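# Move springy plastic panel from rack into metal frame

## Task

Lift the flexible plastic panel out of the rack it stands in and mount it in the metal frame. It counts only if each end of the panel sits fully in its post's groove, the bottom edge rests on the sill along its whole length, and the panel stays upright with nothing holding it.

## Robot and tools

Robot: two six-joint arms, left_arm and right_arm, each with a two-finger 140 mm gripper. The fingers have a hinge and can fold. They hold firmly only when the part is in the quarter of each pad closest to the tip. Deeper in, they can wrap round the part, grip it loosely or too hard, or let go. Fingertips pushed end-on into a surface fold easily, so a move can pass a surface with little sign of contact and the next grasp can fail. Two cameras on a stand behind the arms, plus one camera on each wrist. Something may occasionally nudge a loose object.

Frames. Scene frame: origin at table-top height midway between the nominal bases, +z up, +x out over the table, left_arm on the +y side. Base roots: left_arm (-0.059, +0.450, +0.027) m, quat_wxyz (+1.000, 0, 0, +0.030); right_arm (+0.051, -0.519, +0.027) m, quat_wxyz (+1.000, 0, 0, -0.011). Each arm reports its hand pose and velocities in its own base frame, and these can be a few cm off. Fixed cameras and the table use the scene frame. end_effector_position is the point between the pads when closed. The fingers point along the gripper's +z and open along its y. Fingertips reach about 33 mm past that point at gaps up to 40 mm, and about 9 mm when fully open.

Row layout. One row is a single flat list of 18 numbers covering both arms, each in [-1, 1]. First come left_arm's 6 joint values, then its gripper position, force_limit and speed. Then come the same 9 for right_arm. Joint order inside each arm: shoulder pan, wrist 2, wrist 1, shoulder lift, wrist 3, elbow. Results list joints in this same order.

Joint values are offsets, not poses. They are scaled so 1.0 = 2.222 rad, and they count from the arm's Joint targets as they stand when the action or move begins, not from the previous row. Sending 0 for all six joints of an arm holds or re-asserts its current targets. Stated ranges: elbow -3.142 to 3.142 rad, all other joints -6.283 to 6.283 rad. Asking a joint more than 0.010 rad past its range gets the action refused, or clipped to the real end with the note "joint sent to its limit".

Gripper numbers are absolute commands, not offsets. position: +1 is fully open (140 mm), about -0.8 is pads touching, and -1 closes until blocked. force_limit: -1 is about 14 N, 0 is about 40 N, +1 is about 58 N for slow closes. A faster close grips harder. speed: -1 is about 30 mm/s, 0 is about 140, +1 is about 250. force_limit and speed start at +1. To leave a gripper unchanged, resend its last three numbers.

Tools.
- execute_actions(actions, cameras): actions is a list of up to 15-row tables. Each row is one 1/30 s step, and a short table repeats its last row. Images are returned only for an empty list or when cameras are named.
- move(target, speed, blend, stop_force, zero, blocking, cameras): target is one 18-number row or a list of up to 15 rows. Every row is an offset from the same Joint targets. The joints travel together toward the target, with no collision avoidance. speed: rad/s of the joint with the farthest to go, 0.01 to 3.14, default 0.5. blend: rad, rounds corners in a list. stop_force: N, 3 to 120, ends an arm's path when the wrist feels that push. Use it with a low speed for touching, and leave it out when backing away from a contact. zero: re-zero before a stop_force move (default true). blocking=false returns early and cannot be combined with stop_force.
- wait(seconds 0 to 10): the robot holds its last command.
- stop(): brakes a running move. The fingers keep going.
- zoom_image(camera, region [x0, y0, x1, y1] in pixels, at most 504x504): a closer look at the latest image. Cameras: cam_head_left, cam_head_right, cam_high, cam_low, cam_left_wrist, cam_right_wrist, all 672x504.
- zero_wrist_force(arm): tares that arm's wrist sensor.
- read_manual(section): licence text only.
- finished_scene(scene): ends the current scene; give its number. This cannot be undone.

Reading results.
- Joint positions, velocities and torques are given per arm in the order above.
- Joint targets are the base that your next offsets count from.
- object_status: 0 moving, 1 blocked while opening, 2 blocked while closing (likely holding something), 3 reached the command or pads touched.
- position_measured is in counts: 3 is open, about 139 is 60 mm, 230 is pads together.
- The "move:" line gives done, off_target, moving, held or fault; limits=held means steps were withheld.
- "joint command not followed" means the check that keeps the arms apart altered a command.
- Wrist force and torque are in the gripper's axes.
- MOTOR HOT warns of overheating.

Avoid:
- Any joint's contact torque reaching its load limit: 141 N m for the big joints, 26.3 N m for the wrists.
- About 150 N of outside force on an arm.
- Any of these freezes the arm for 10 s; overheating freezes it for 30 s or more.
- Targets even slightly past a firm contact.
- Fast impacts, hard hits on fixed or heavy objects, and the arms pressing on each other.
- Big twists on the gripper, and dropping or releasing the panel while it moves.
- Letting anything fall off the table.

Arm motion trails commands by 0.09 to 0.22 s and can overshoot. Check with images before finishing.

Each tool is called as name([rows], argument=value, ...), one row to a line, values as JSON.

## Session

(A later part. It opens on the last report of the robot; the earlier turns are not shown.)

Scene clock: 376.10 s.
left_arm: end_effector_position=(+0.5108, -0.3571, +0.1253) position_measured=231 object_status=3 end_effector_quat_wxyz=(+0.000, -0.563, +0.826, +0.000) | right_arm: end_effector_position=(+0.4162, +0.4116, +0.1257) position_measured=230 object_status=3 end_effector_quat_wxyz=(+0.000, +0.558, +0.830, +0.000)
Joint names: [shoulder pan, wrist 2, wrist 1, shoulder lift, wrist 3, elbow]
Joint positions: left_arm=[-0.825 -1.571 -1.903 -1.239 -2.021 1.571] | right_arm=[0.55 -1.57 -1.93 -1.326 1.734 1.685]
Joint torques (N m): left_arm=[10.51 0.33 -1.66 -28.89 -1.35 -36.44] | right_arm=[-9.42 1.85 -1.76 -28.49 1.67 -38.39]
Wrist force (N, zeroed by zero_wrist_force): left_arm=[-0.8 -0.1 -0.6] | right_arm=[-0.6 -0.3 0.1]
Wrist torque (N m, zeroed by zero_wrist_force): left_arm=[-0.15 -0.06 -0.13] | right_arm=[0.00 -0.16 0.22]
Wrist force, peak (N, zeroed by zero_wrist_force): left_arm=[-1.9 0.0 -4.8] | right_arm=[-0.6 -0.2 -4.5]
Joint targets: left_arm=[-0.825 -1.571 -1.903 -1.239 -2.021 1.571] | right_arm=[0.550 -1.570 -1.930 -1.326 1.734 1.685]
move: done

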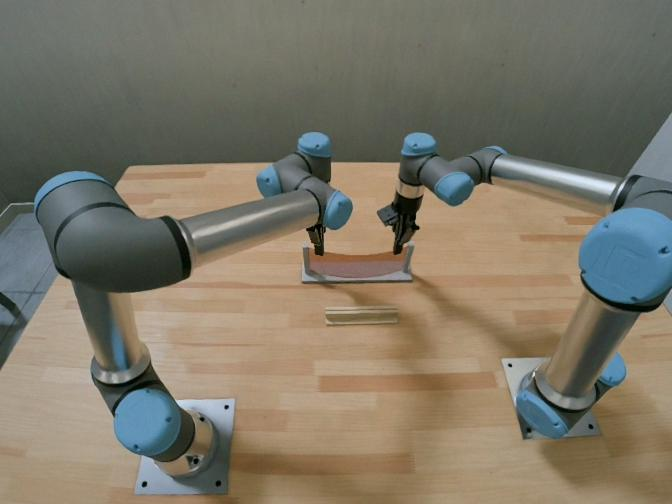

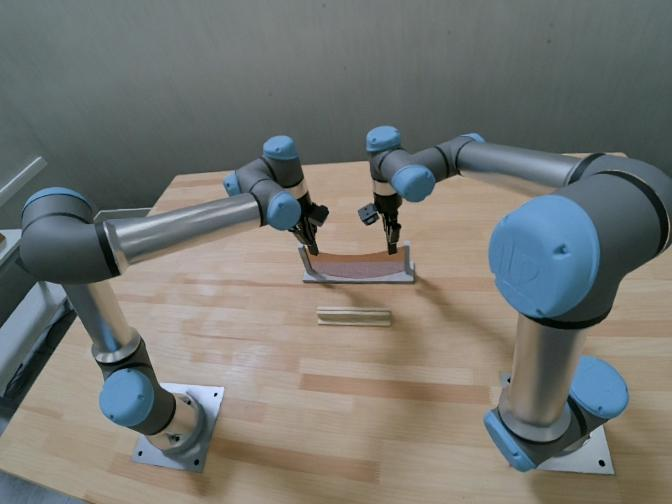

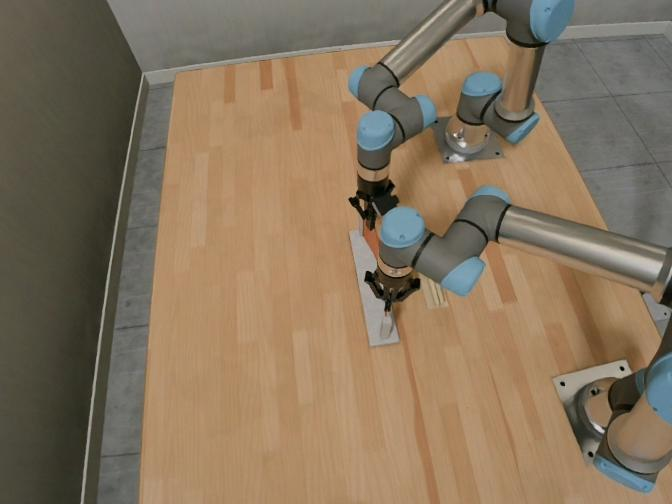

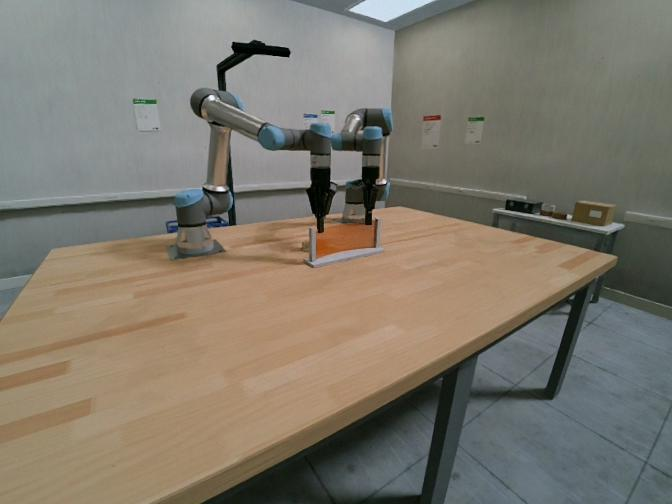

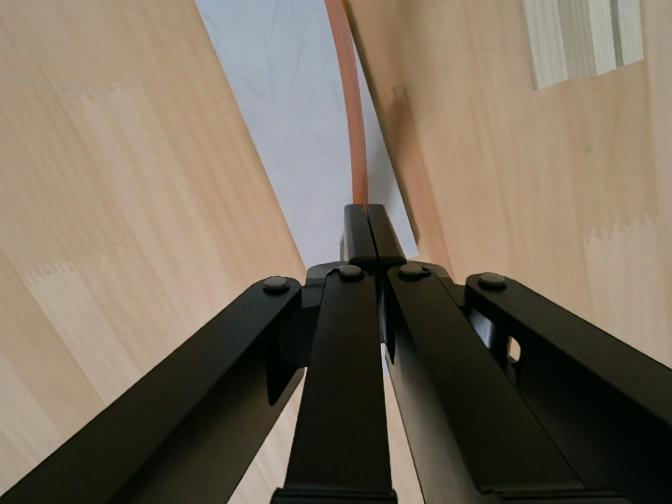

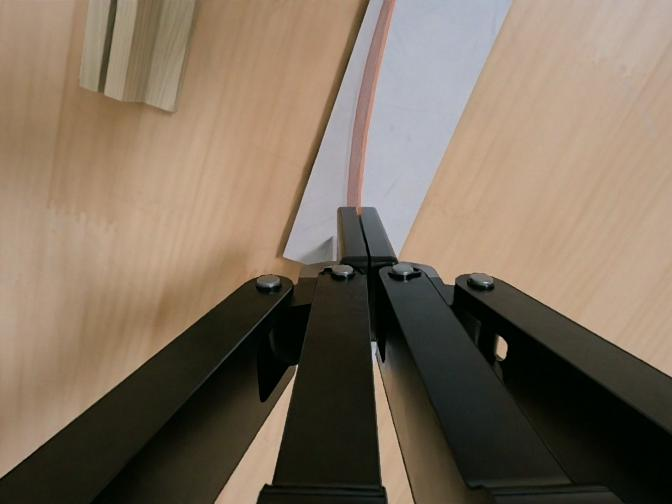

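move([
  [0.00284,0,0.00113,0.00283,-0.04217,-0.00396,-1,0,-1,-0.00239,0,0.00068,0.00216,0.04262,-0.00283,-1,0,-1],
  [0.00545,0,0.00234,0.00598,-0.08456,-0.00832,-1,0,-1,-0.0045,0,0.0014,0.00477,0.08551,-0.00616,-1,0,-1],
  [0.00788,0,0.00369,0.00945,-0.12714,-0.01314,-1,0,-1,-0.00639,0,0.0023,0.00769,0.12862,-0.00999,-1,0,-1],
], speed=0.08, blend=[0.01, 0.01, 0], stop_force=10, cameras=["all"])

zoom_image(camera="cam_head_right", region=[280, 210, 440, 300])

zoom_image(camera="cam_head_left", region=[280, 210, 440, 300])

zoom_image(camera="cam_high", region=[340, 195, 390, 255])

zoom_image(camera="cam_low", region=[355, 205, 395, 255])

zoom_image(camera="cam_low", region=[295, 200, 395, 275])

Scene clock: 387.47 s.
left_arm: end_effector_position=(+0.5235, -0.3549, +0.1254) position_measured=231 object_status=3 end_effector_quat_wxyz=(+0.000, +0.680, -0.733, +0.000) | right_arm: end_effector_position=(+0.4287, +0.4096, +0.1258) position_measured=230 object_status=3 end_effector_quat_wxyz=(+0.000, +0.676, +0.737, +0.000)
Joint names: [shoulder pan, wrist 2, wrist 1, shoulder lift, wrist 3, elbow]
Joint positions: left_arm=[-0.808 -1.571 -1.894 -1.218 -2.304 1.542] | right_arm=[0.536 -1.57 -1.925 -1.309 2.02 1.663]
Joint torques (N m): left_arm=[11.4 0.36 -1.44 -31.27 -1.53 -36.05] | right_arm=[-10.82 1.84 -1.79 -28.93 1.79 -38.5]
Wrist force (N, zeroed by zero_wrist_force): left_arm=[0.3 -0.3 -0.4] | right_arm=[0.8 -0.6 0.6]
Wrist torque (N m, zeroed by zero_wrist_force): left_arm=[-0.13 0.03 0.06] | right_arm=[-0.01 -0.08 0.08]
Wrist force, peak (N, zeroed by zero_wrist_force): left_arm=[-1.2 -0.5 -0.8] | right_arm=[0.9 -0.9 0.4]
Joint targets: left_arm=[-0.808 -1.571 -1.894 -1.218 -2.304 1.542] | right_arm=[0.536 -1.570 -1.925 -1.309 2.020 1.663]
move: done

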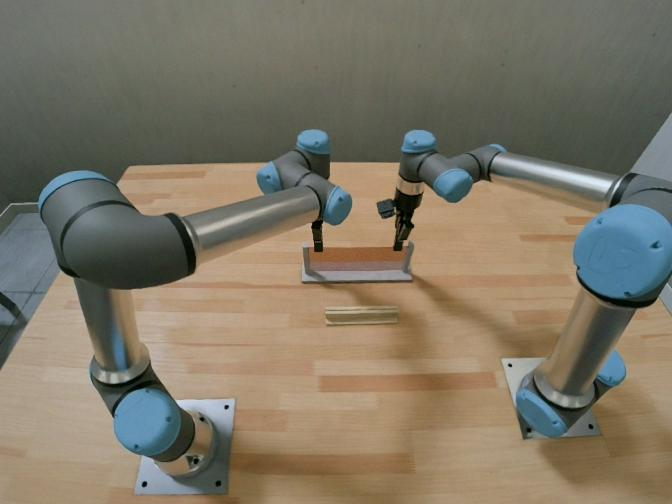

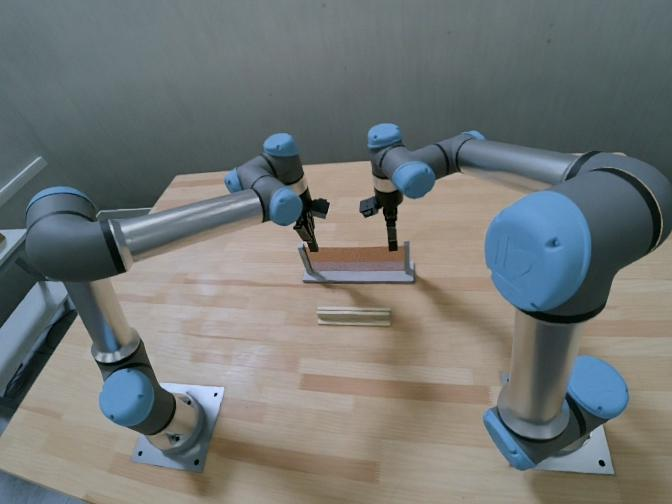

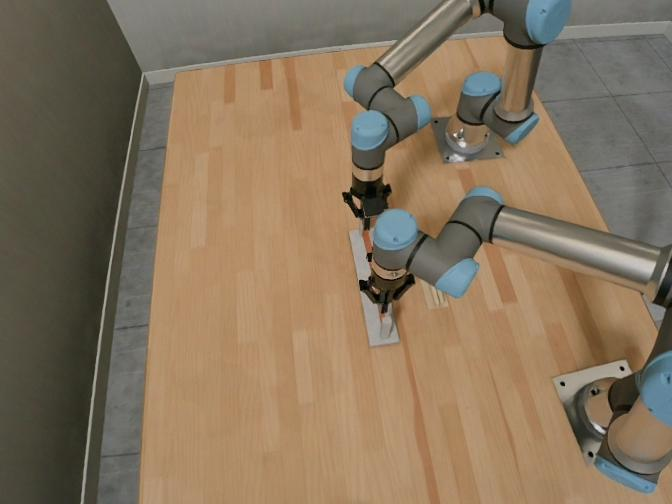

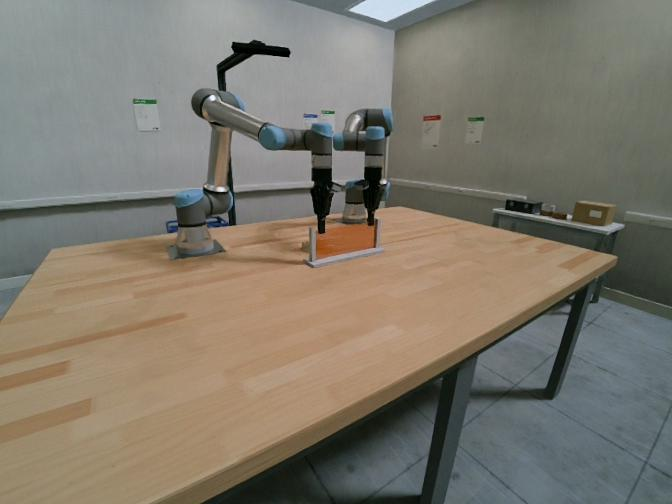

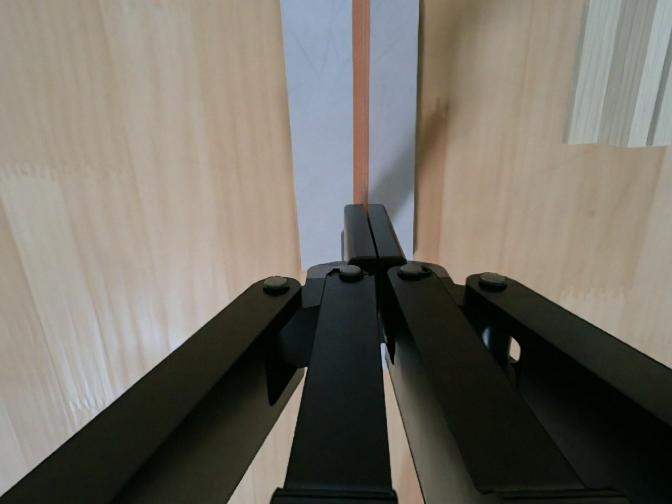

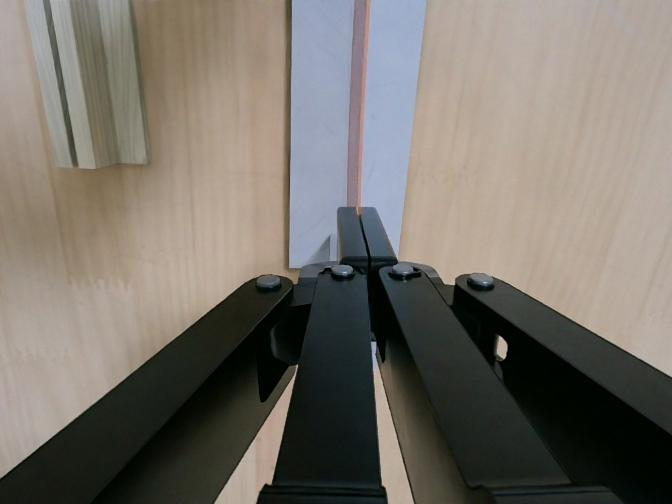

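Scaled by 3.150 from the camera's 672x504 image, which has a finer 960x720 frame.

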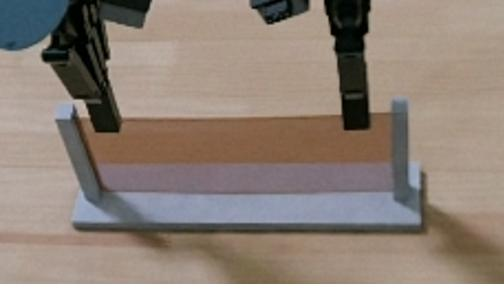

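Scaled by 3.150 from the camera's 672x504 image, which has a finer 960x720 frame.

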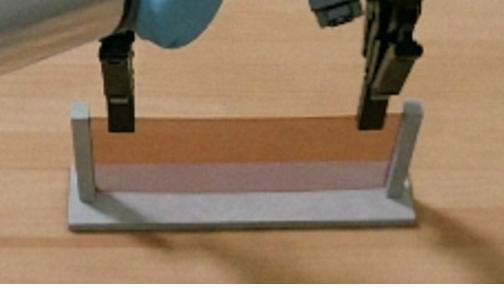

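Scaled by 8.400 from the camera's 672x504 image, which has a finer 960x720 frame.

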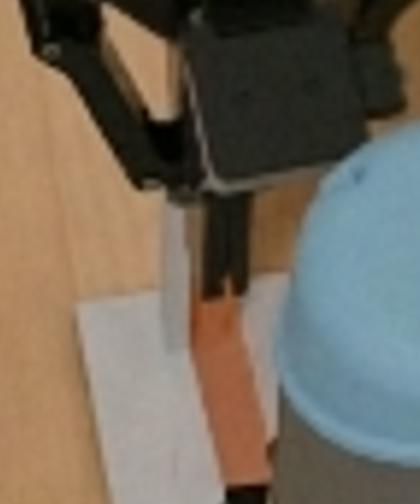

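Scaled by 10.080 from the camera's 672x504 image, which has a finer 960x720 frame.

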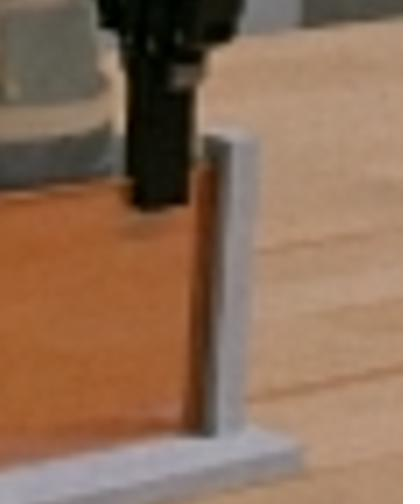

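Scaled by 5.040 from the camera's 672x504 image, which has a finer 960x720 frame.

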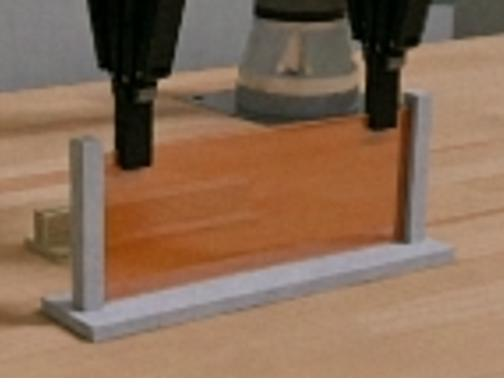

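move(target=[0.00108,0,-0.0025,0.00286,-0.02142,-0.00036,-1,0,-1,-0.00081,0,-0.00287,0.0027,0.02169,0.00017,-1,0,-1], speed=0.02, stop_force=4, cameras=[])

Scene clock: 396.53 s.
left_arm: end_effector_position=(+0.5245, -0.3549, +0.1240) position_measured=231 object_status=3 end_effector_quat_wxyz=(+0.000, +0.688, -0.726, +0.000) | right_arm: end_effector_position=(+0.4298, +0.4096, +0.1242) position_measured=230 object_status=3 end_effector_quat_wxyz=(+0.000, +0.686, +0.728, +0.000)
Joint names: [shoulder pan, wrist 2, wrist 1, shoulder lift, wrist 3, elbow]
Joint positions: left_arm=[-0.807 -1.571 -1.897 -1.215 -2.325 1.541] | right_arm=[0.535 -1.57 -1.929 -1.305 2.045 1.663]
Joint torques (N m): left_arm=[1.32 0.45 -1.15 -50.64 1.27 -29.59] | right_arm=[-4.28 1.97 -2.22 -38.88 -1.99 -13.56]
Wrist force (N, zeroed by zero_wrist_force): left_arm=[-0.5 -0.2 -6.3] | right_arm=[-0.9 -1.4 -4.9]
Wrist torque (N m, zeroed by zero_wrist_force): left_arm=[-0.11 0.05 0.04] | right_arm=[0.01 -0.07 0.14]
Wrist force, peak (N, zeroed by zero_wrist_force): left_arm=[-0.5 -0.2 -6.7] | right_arm=[-0.8 -1.5 -4.9]
Joint targets: left_arm=[-0.807 -1.571 -1.897 -1.215 -2.325 1.541] | right_arm=[0.535 -1.570 -1.928 -1.306 2.045 1.663]
move: contact (left_arm, right_arm); left_arm: the wrist 3 is farthest, 0.027 rad from its target; right_arm: the wrist 3 is farthest, 0.023 rad from its target
No camera images: "cameras" was empty.

move(target=[0,0,0,0,0,0,-0.4,0,-1,0,0,0,0,0,0,-0.4,0,-1], cameras=["cam_head_left", "cam_low", "cam_left_wrist", "cam_right_wrist"])

zoom_image(camera="cam_head_left", region=[280, 210, 440, 300])

zoom_image(camera="cam_low", region=[295, 200, 395, 275])

Scene clock: 399.87 s.
left_arm: end_effector_position=(+0.5244, -0.3549, +0.1241) position_measured=179 object_status=0 end_effector_quat_wxyz=(+0.000, +0.688, -0.726, +0.000) | right_arm: end_effector_position=(+0.4298, +0.4096, +0.1242) position_measured=179 object_status=0 end_effector_quat_wxyz=(+0.000, +0.686, +0.728, +0.000)
Joint names: [shoulder pan, wrist 2, wrist 1, shoulder lift, wrist 3, elbow]
Joint positions: left_arm=[-0.807 -1.571 -1.897 -1.215 -2.325 1.541] | right_arm=[0.535 -1.57 -1.928 -1.306 2.045 1.663]
Joint torques (N m): left_arm=[-3.28 0.5 -3.62 -51.86 1.3 -18.04] | right_arm=[8.29 1.83 -2.14 -39.69 -1.46 -26.15]
Wrist force (N, zeroed by zero_wrist_force): left_arm=[0.0 -0.4 -0.9] | right_arm=[0.1 -0.2 -0.2]
Wrist torque (N m, zeroed by zero_wrist_force): left_arm=[-0.11 -0.02 0.02] | right_arm=[-0.03 -0.02 0.09]
Wrist force, peak (N, zeroed by zero_wrist_force): left_arm=[-0.8 -0.3 -6.3] | right_arm=[-1.2 -1.4 -4.9]
Joint targets: left_arm=[-0.807 -1.571 -1.897 -1.215 -2.325 1.541] | right_arm=[0.535 -1.570 -1.928 -1.306 2.045 1.663]
move: done
Images, in order (width x height): cam_head_left 672x504, cam_low 672x504, cam_left_wrist 672x504, cam_right_wrist 672x504.

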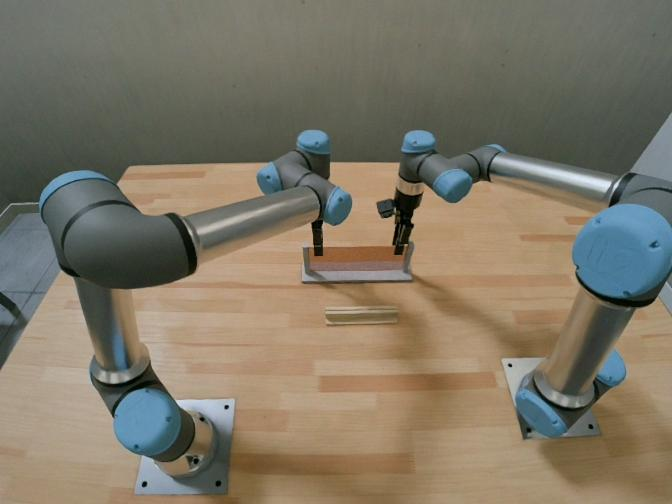

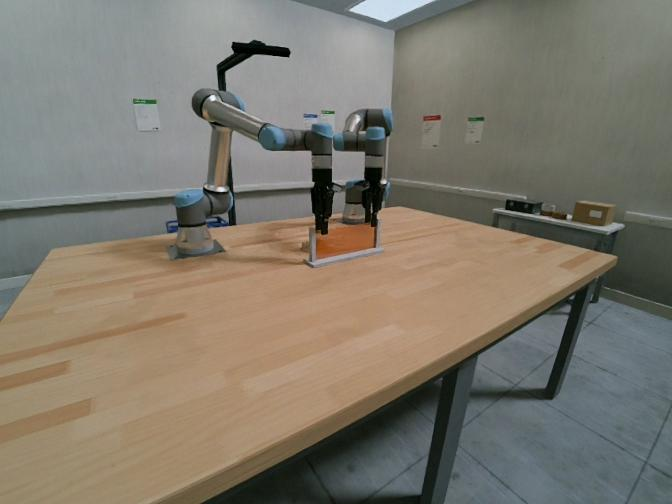

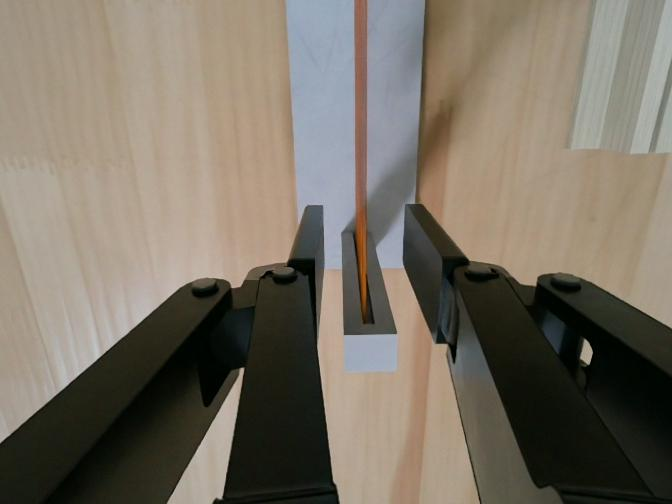

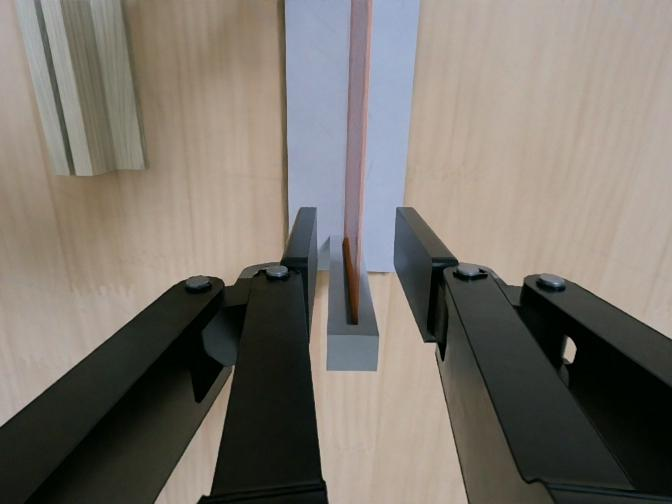

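Scaled by 3.150 from the camera's 672x504 image, which has a finer 960x720 frame.

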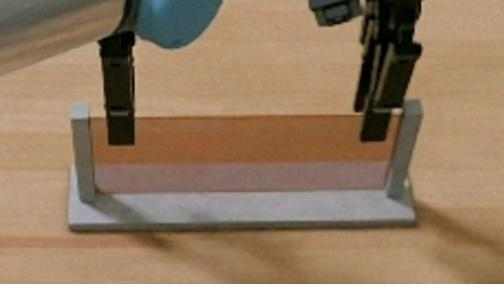

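Scaled by 5.040 from the camera's 672x504 image, which has a finer 960x720 frame.

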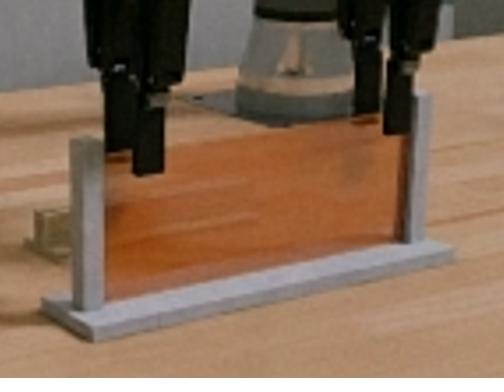

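move([
  [0,0,0.03249,-0.00914,0,-0.02336,-0.4,0,-1,0,0,0.03344,-0.01008,0,-0.02336,-0.4,0,-1],
  [0,0,0.0874,-0.01944,0,-0.06796,-0.4,0,-1,0,0,0.08938,-0.02178,0,-0.0676,-0.4,0,-1],
], speed=[0.08, 0.2], blend=[0.01, 0], cameras=["cam_head_left", "cam_head_right", "cam_low", "cam_left_wrist", "cam_right_wrist"])

zoom_image(camera="cam_head_left", region=[280, 210, 440, 300])

zoom_image(camera="cam_low", region=[295, 200, 395, 275])

zoom_image(camera="cam_left_wrist", region=[290, 150, 430, 400])

zoom_image(camera="cam_right_wrist", region=[280, 150, 420, 400])

Scene clock: 407.63 s.
left_arm: end_effector_position=(+0.5244, -0.3549, +0.2040) position_measured=179 object_status=3 end_effector_quat_wxyz=(+0.000, +0.688, -0.726, +0.000) | right_arm: end_effector_position=(+0.4297, +0.4096, +0.2042) position_measured=179 object_status=3 end_effector_quat_wxyz=(+0.000, +0.686, +0.728, +0.000)
Joint names: [shoulder pan, wrist 2, wrist 1, shoulder lift, wrist 3, elbow]
Joint positions: left_arm=[-0.807 -1.571 -1.703 -1.258 -2.325 1.391] | right_arm=[0.535 -1.57 -1.73 -1.354 2.045 1.513]
Joint torques (N m): left_arm=[-3.81 0.35 -1.43 -53.38 1.17 -35.82] | right_arm=[8.29 1.99 -1.42 -41.36 0.22 -39.52]
Wrist force (N, zeroed by zero_wrist_force): left_arm=[-0.4 -0.5 -1.0] | right_arm=[0.0 -0.1 -0.2]
Wrist torque (N m, zeroed by zero_wrist_force): left_arm=[-0.11 0.04 0.00] | right_arm=[-0.01 -0.03 0.10]
Wrist force, peak (N, zeroed by zero_wrist_force): left_arm=[-0.4 -0.4 -1.6] | right_arm=[0.2 -0.1 -0.9]
Joint targets: left_arm=[-0.807 -1.571 -1.703 -1.258 -2.325 1.390] | right_arm=[0.535 -1.570 -1.730 -1.354 2.045 1.513]
move: done
Images, in order (width x height): cam_head_left 672x504, cam_head_right 672x504, cam_low 672x504, cam_left_wrist 672x504, cam_right_wrist 672x504.

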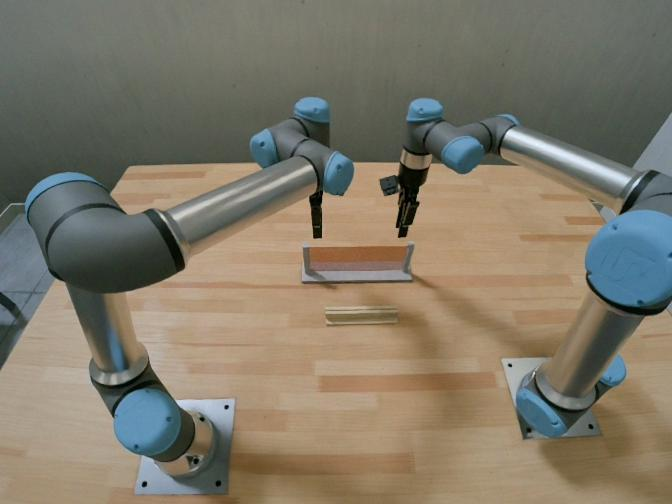

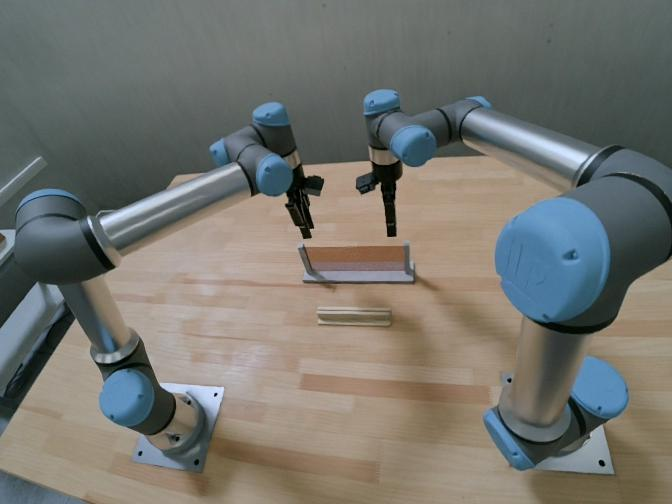

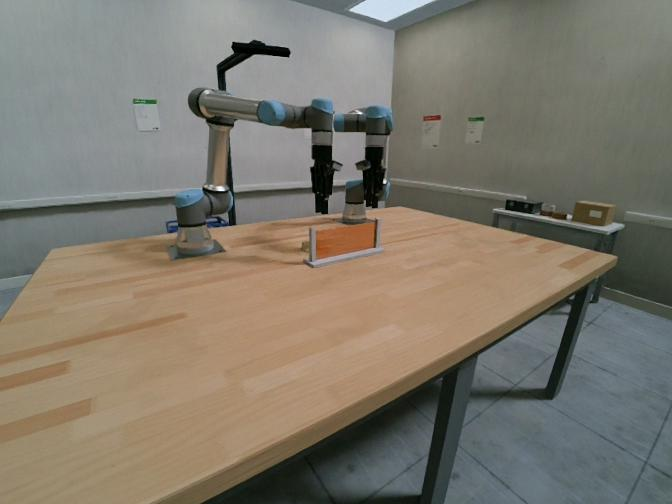

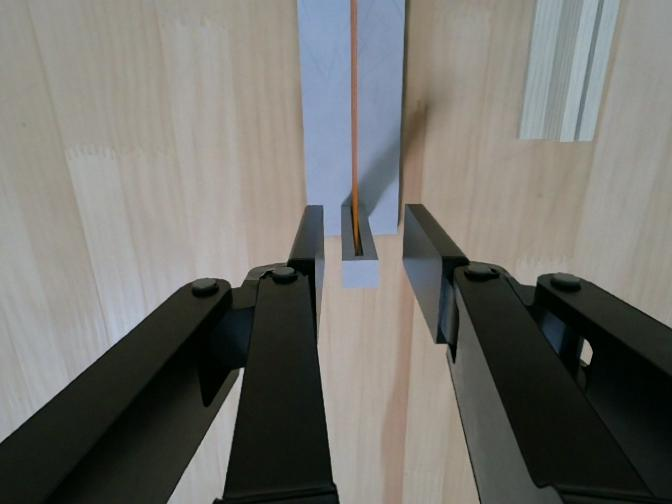

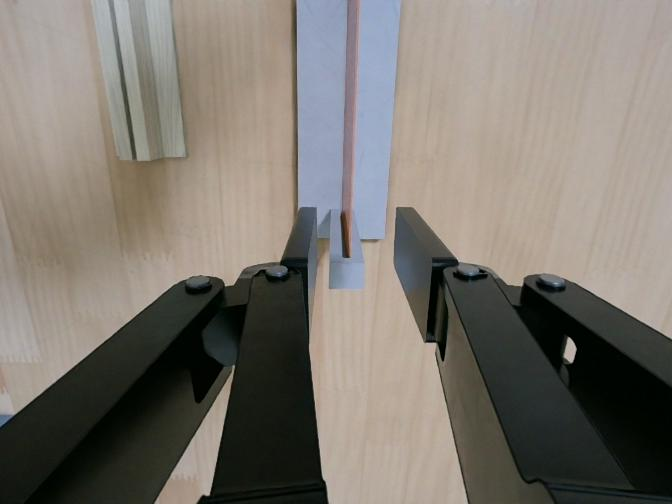

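Scaled by 3.150 from the camera's 672x504 image, which has a finer 960x720 frame.

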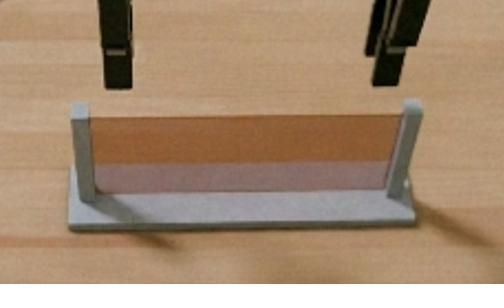

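Scaled by 5.040 from the camera's 672x504 image, which has a finer 960x720 frame.

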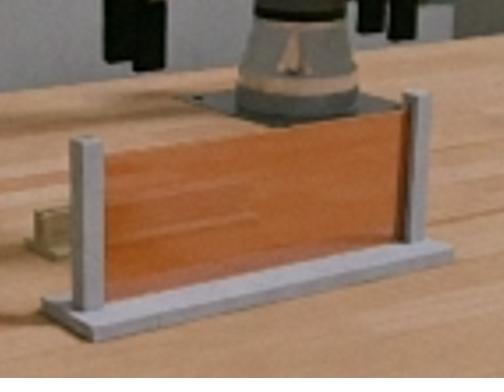

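Scaled by 2.016 from the camera's 672x504 image, which has a finer 960x720 frame.

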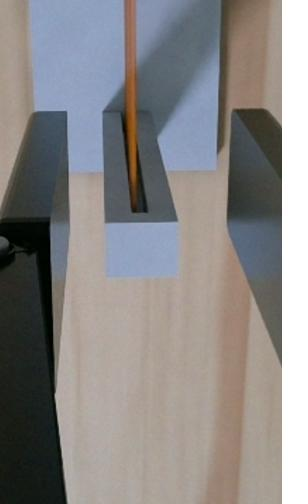

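Scaled by 2.016 from the camera's 672x504 image, which has a finer 960x720 frame.

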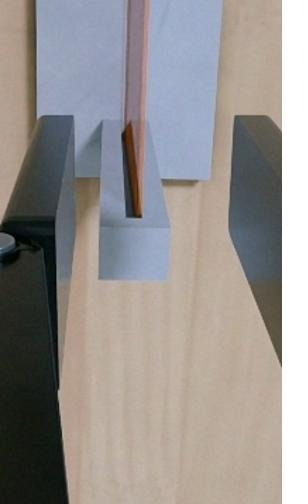

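finished_scene(scene=1)

The scene is finished: the task was done.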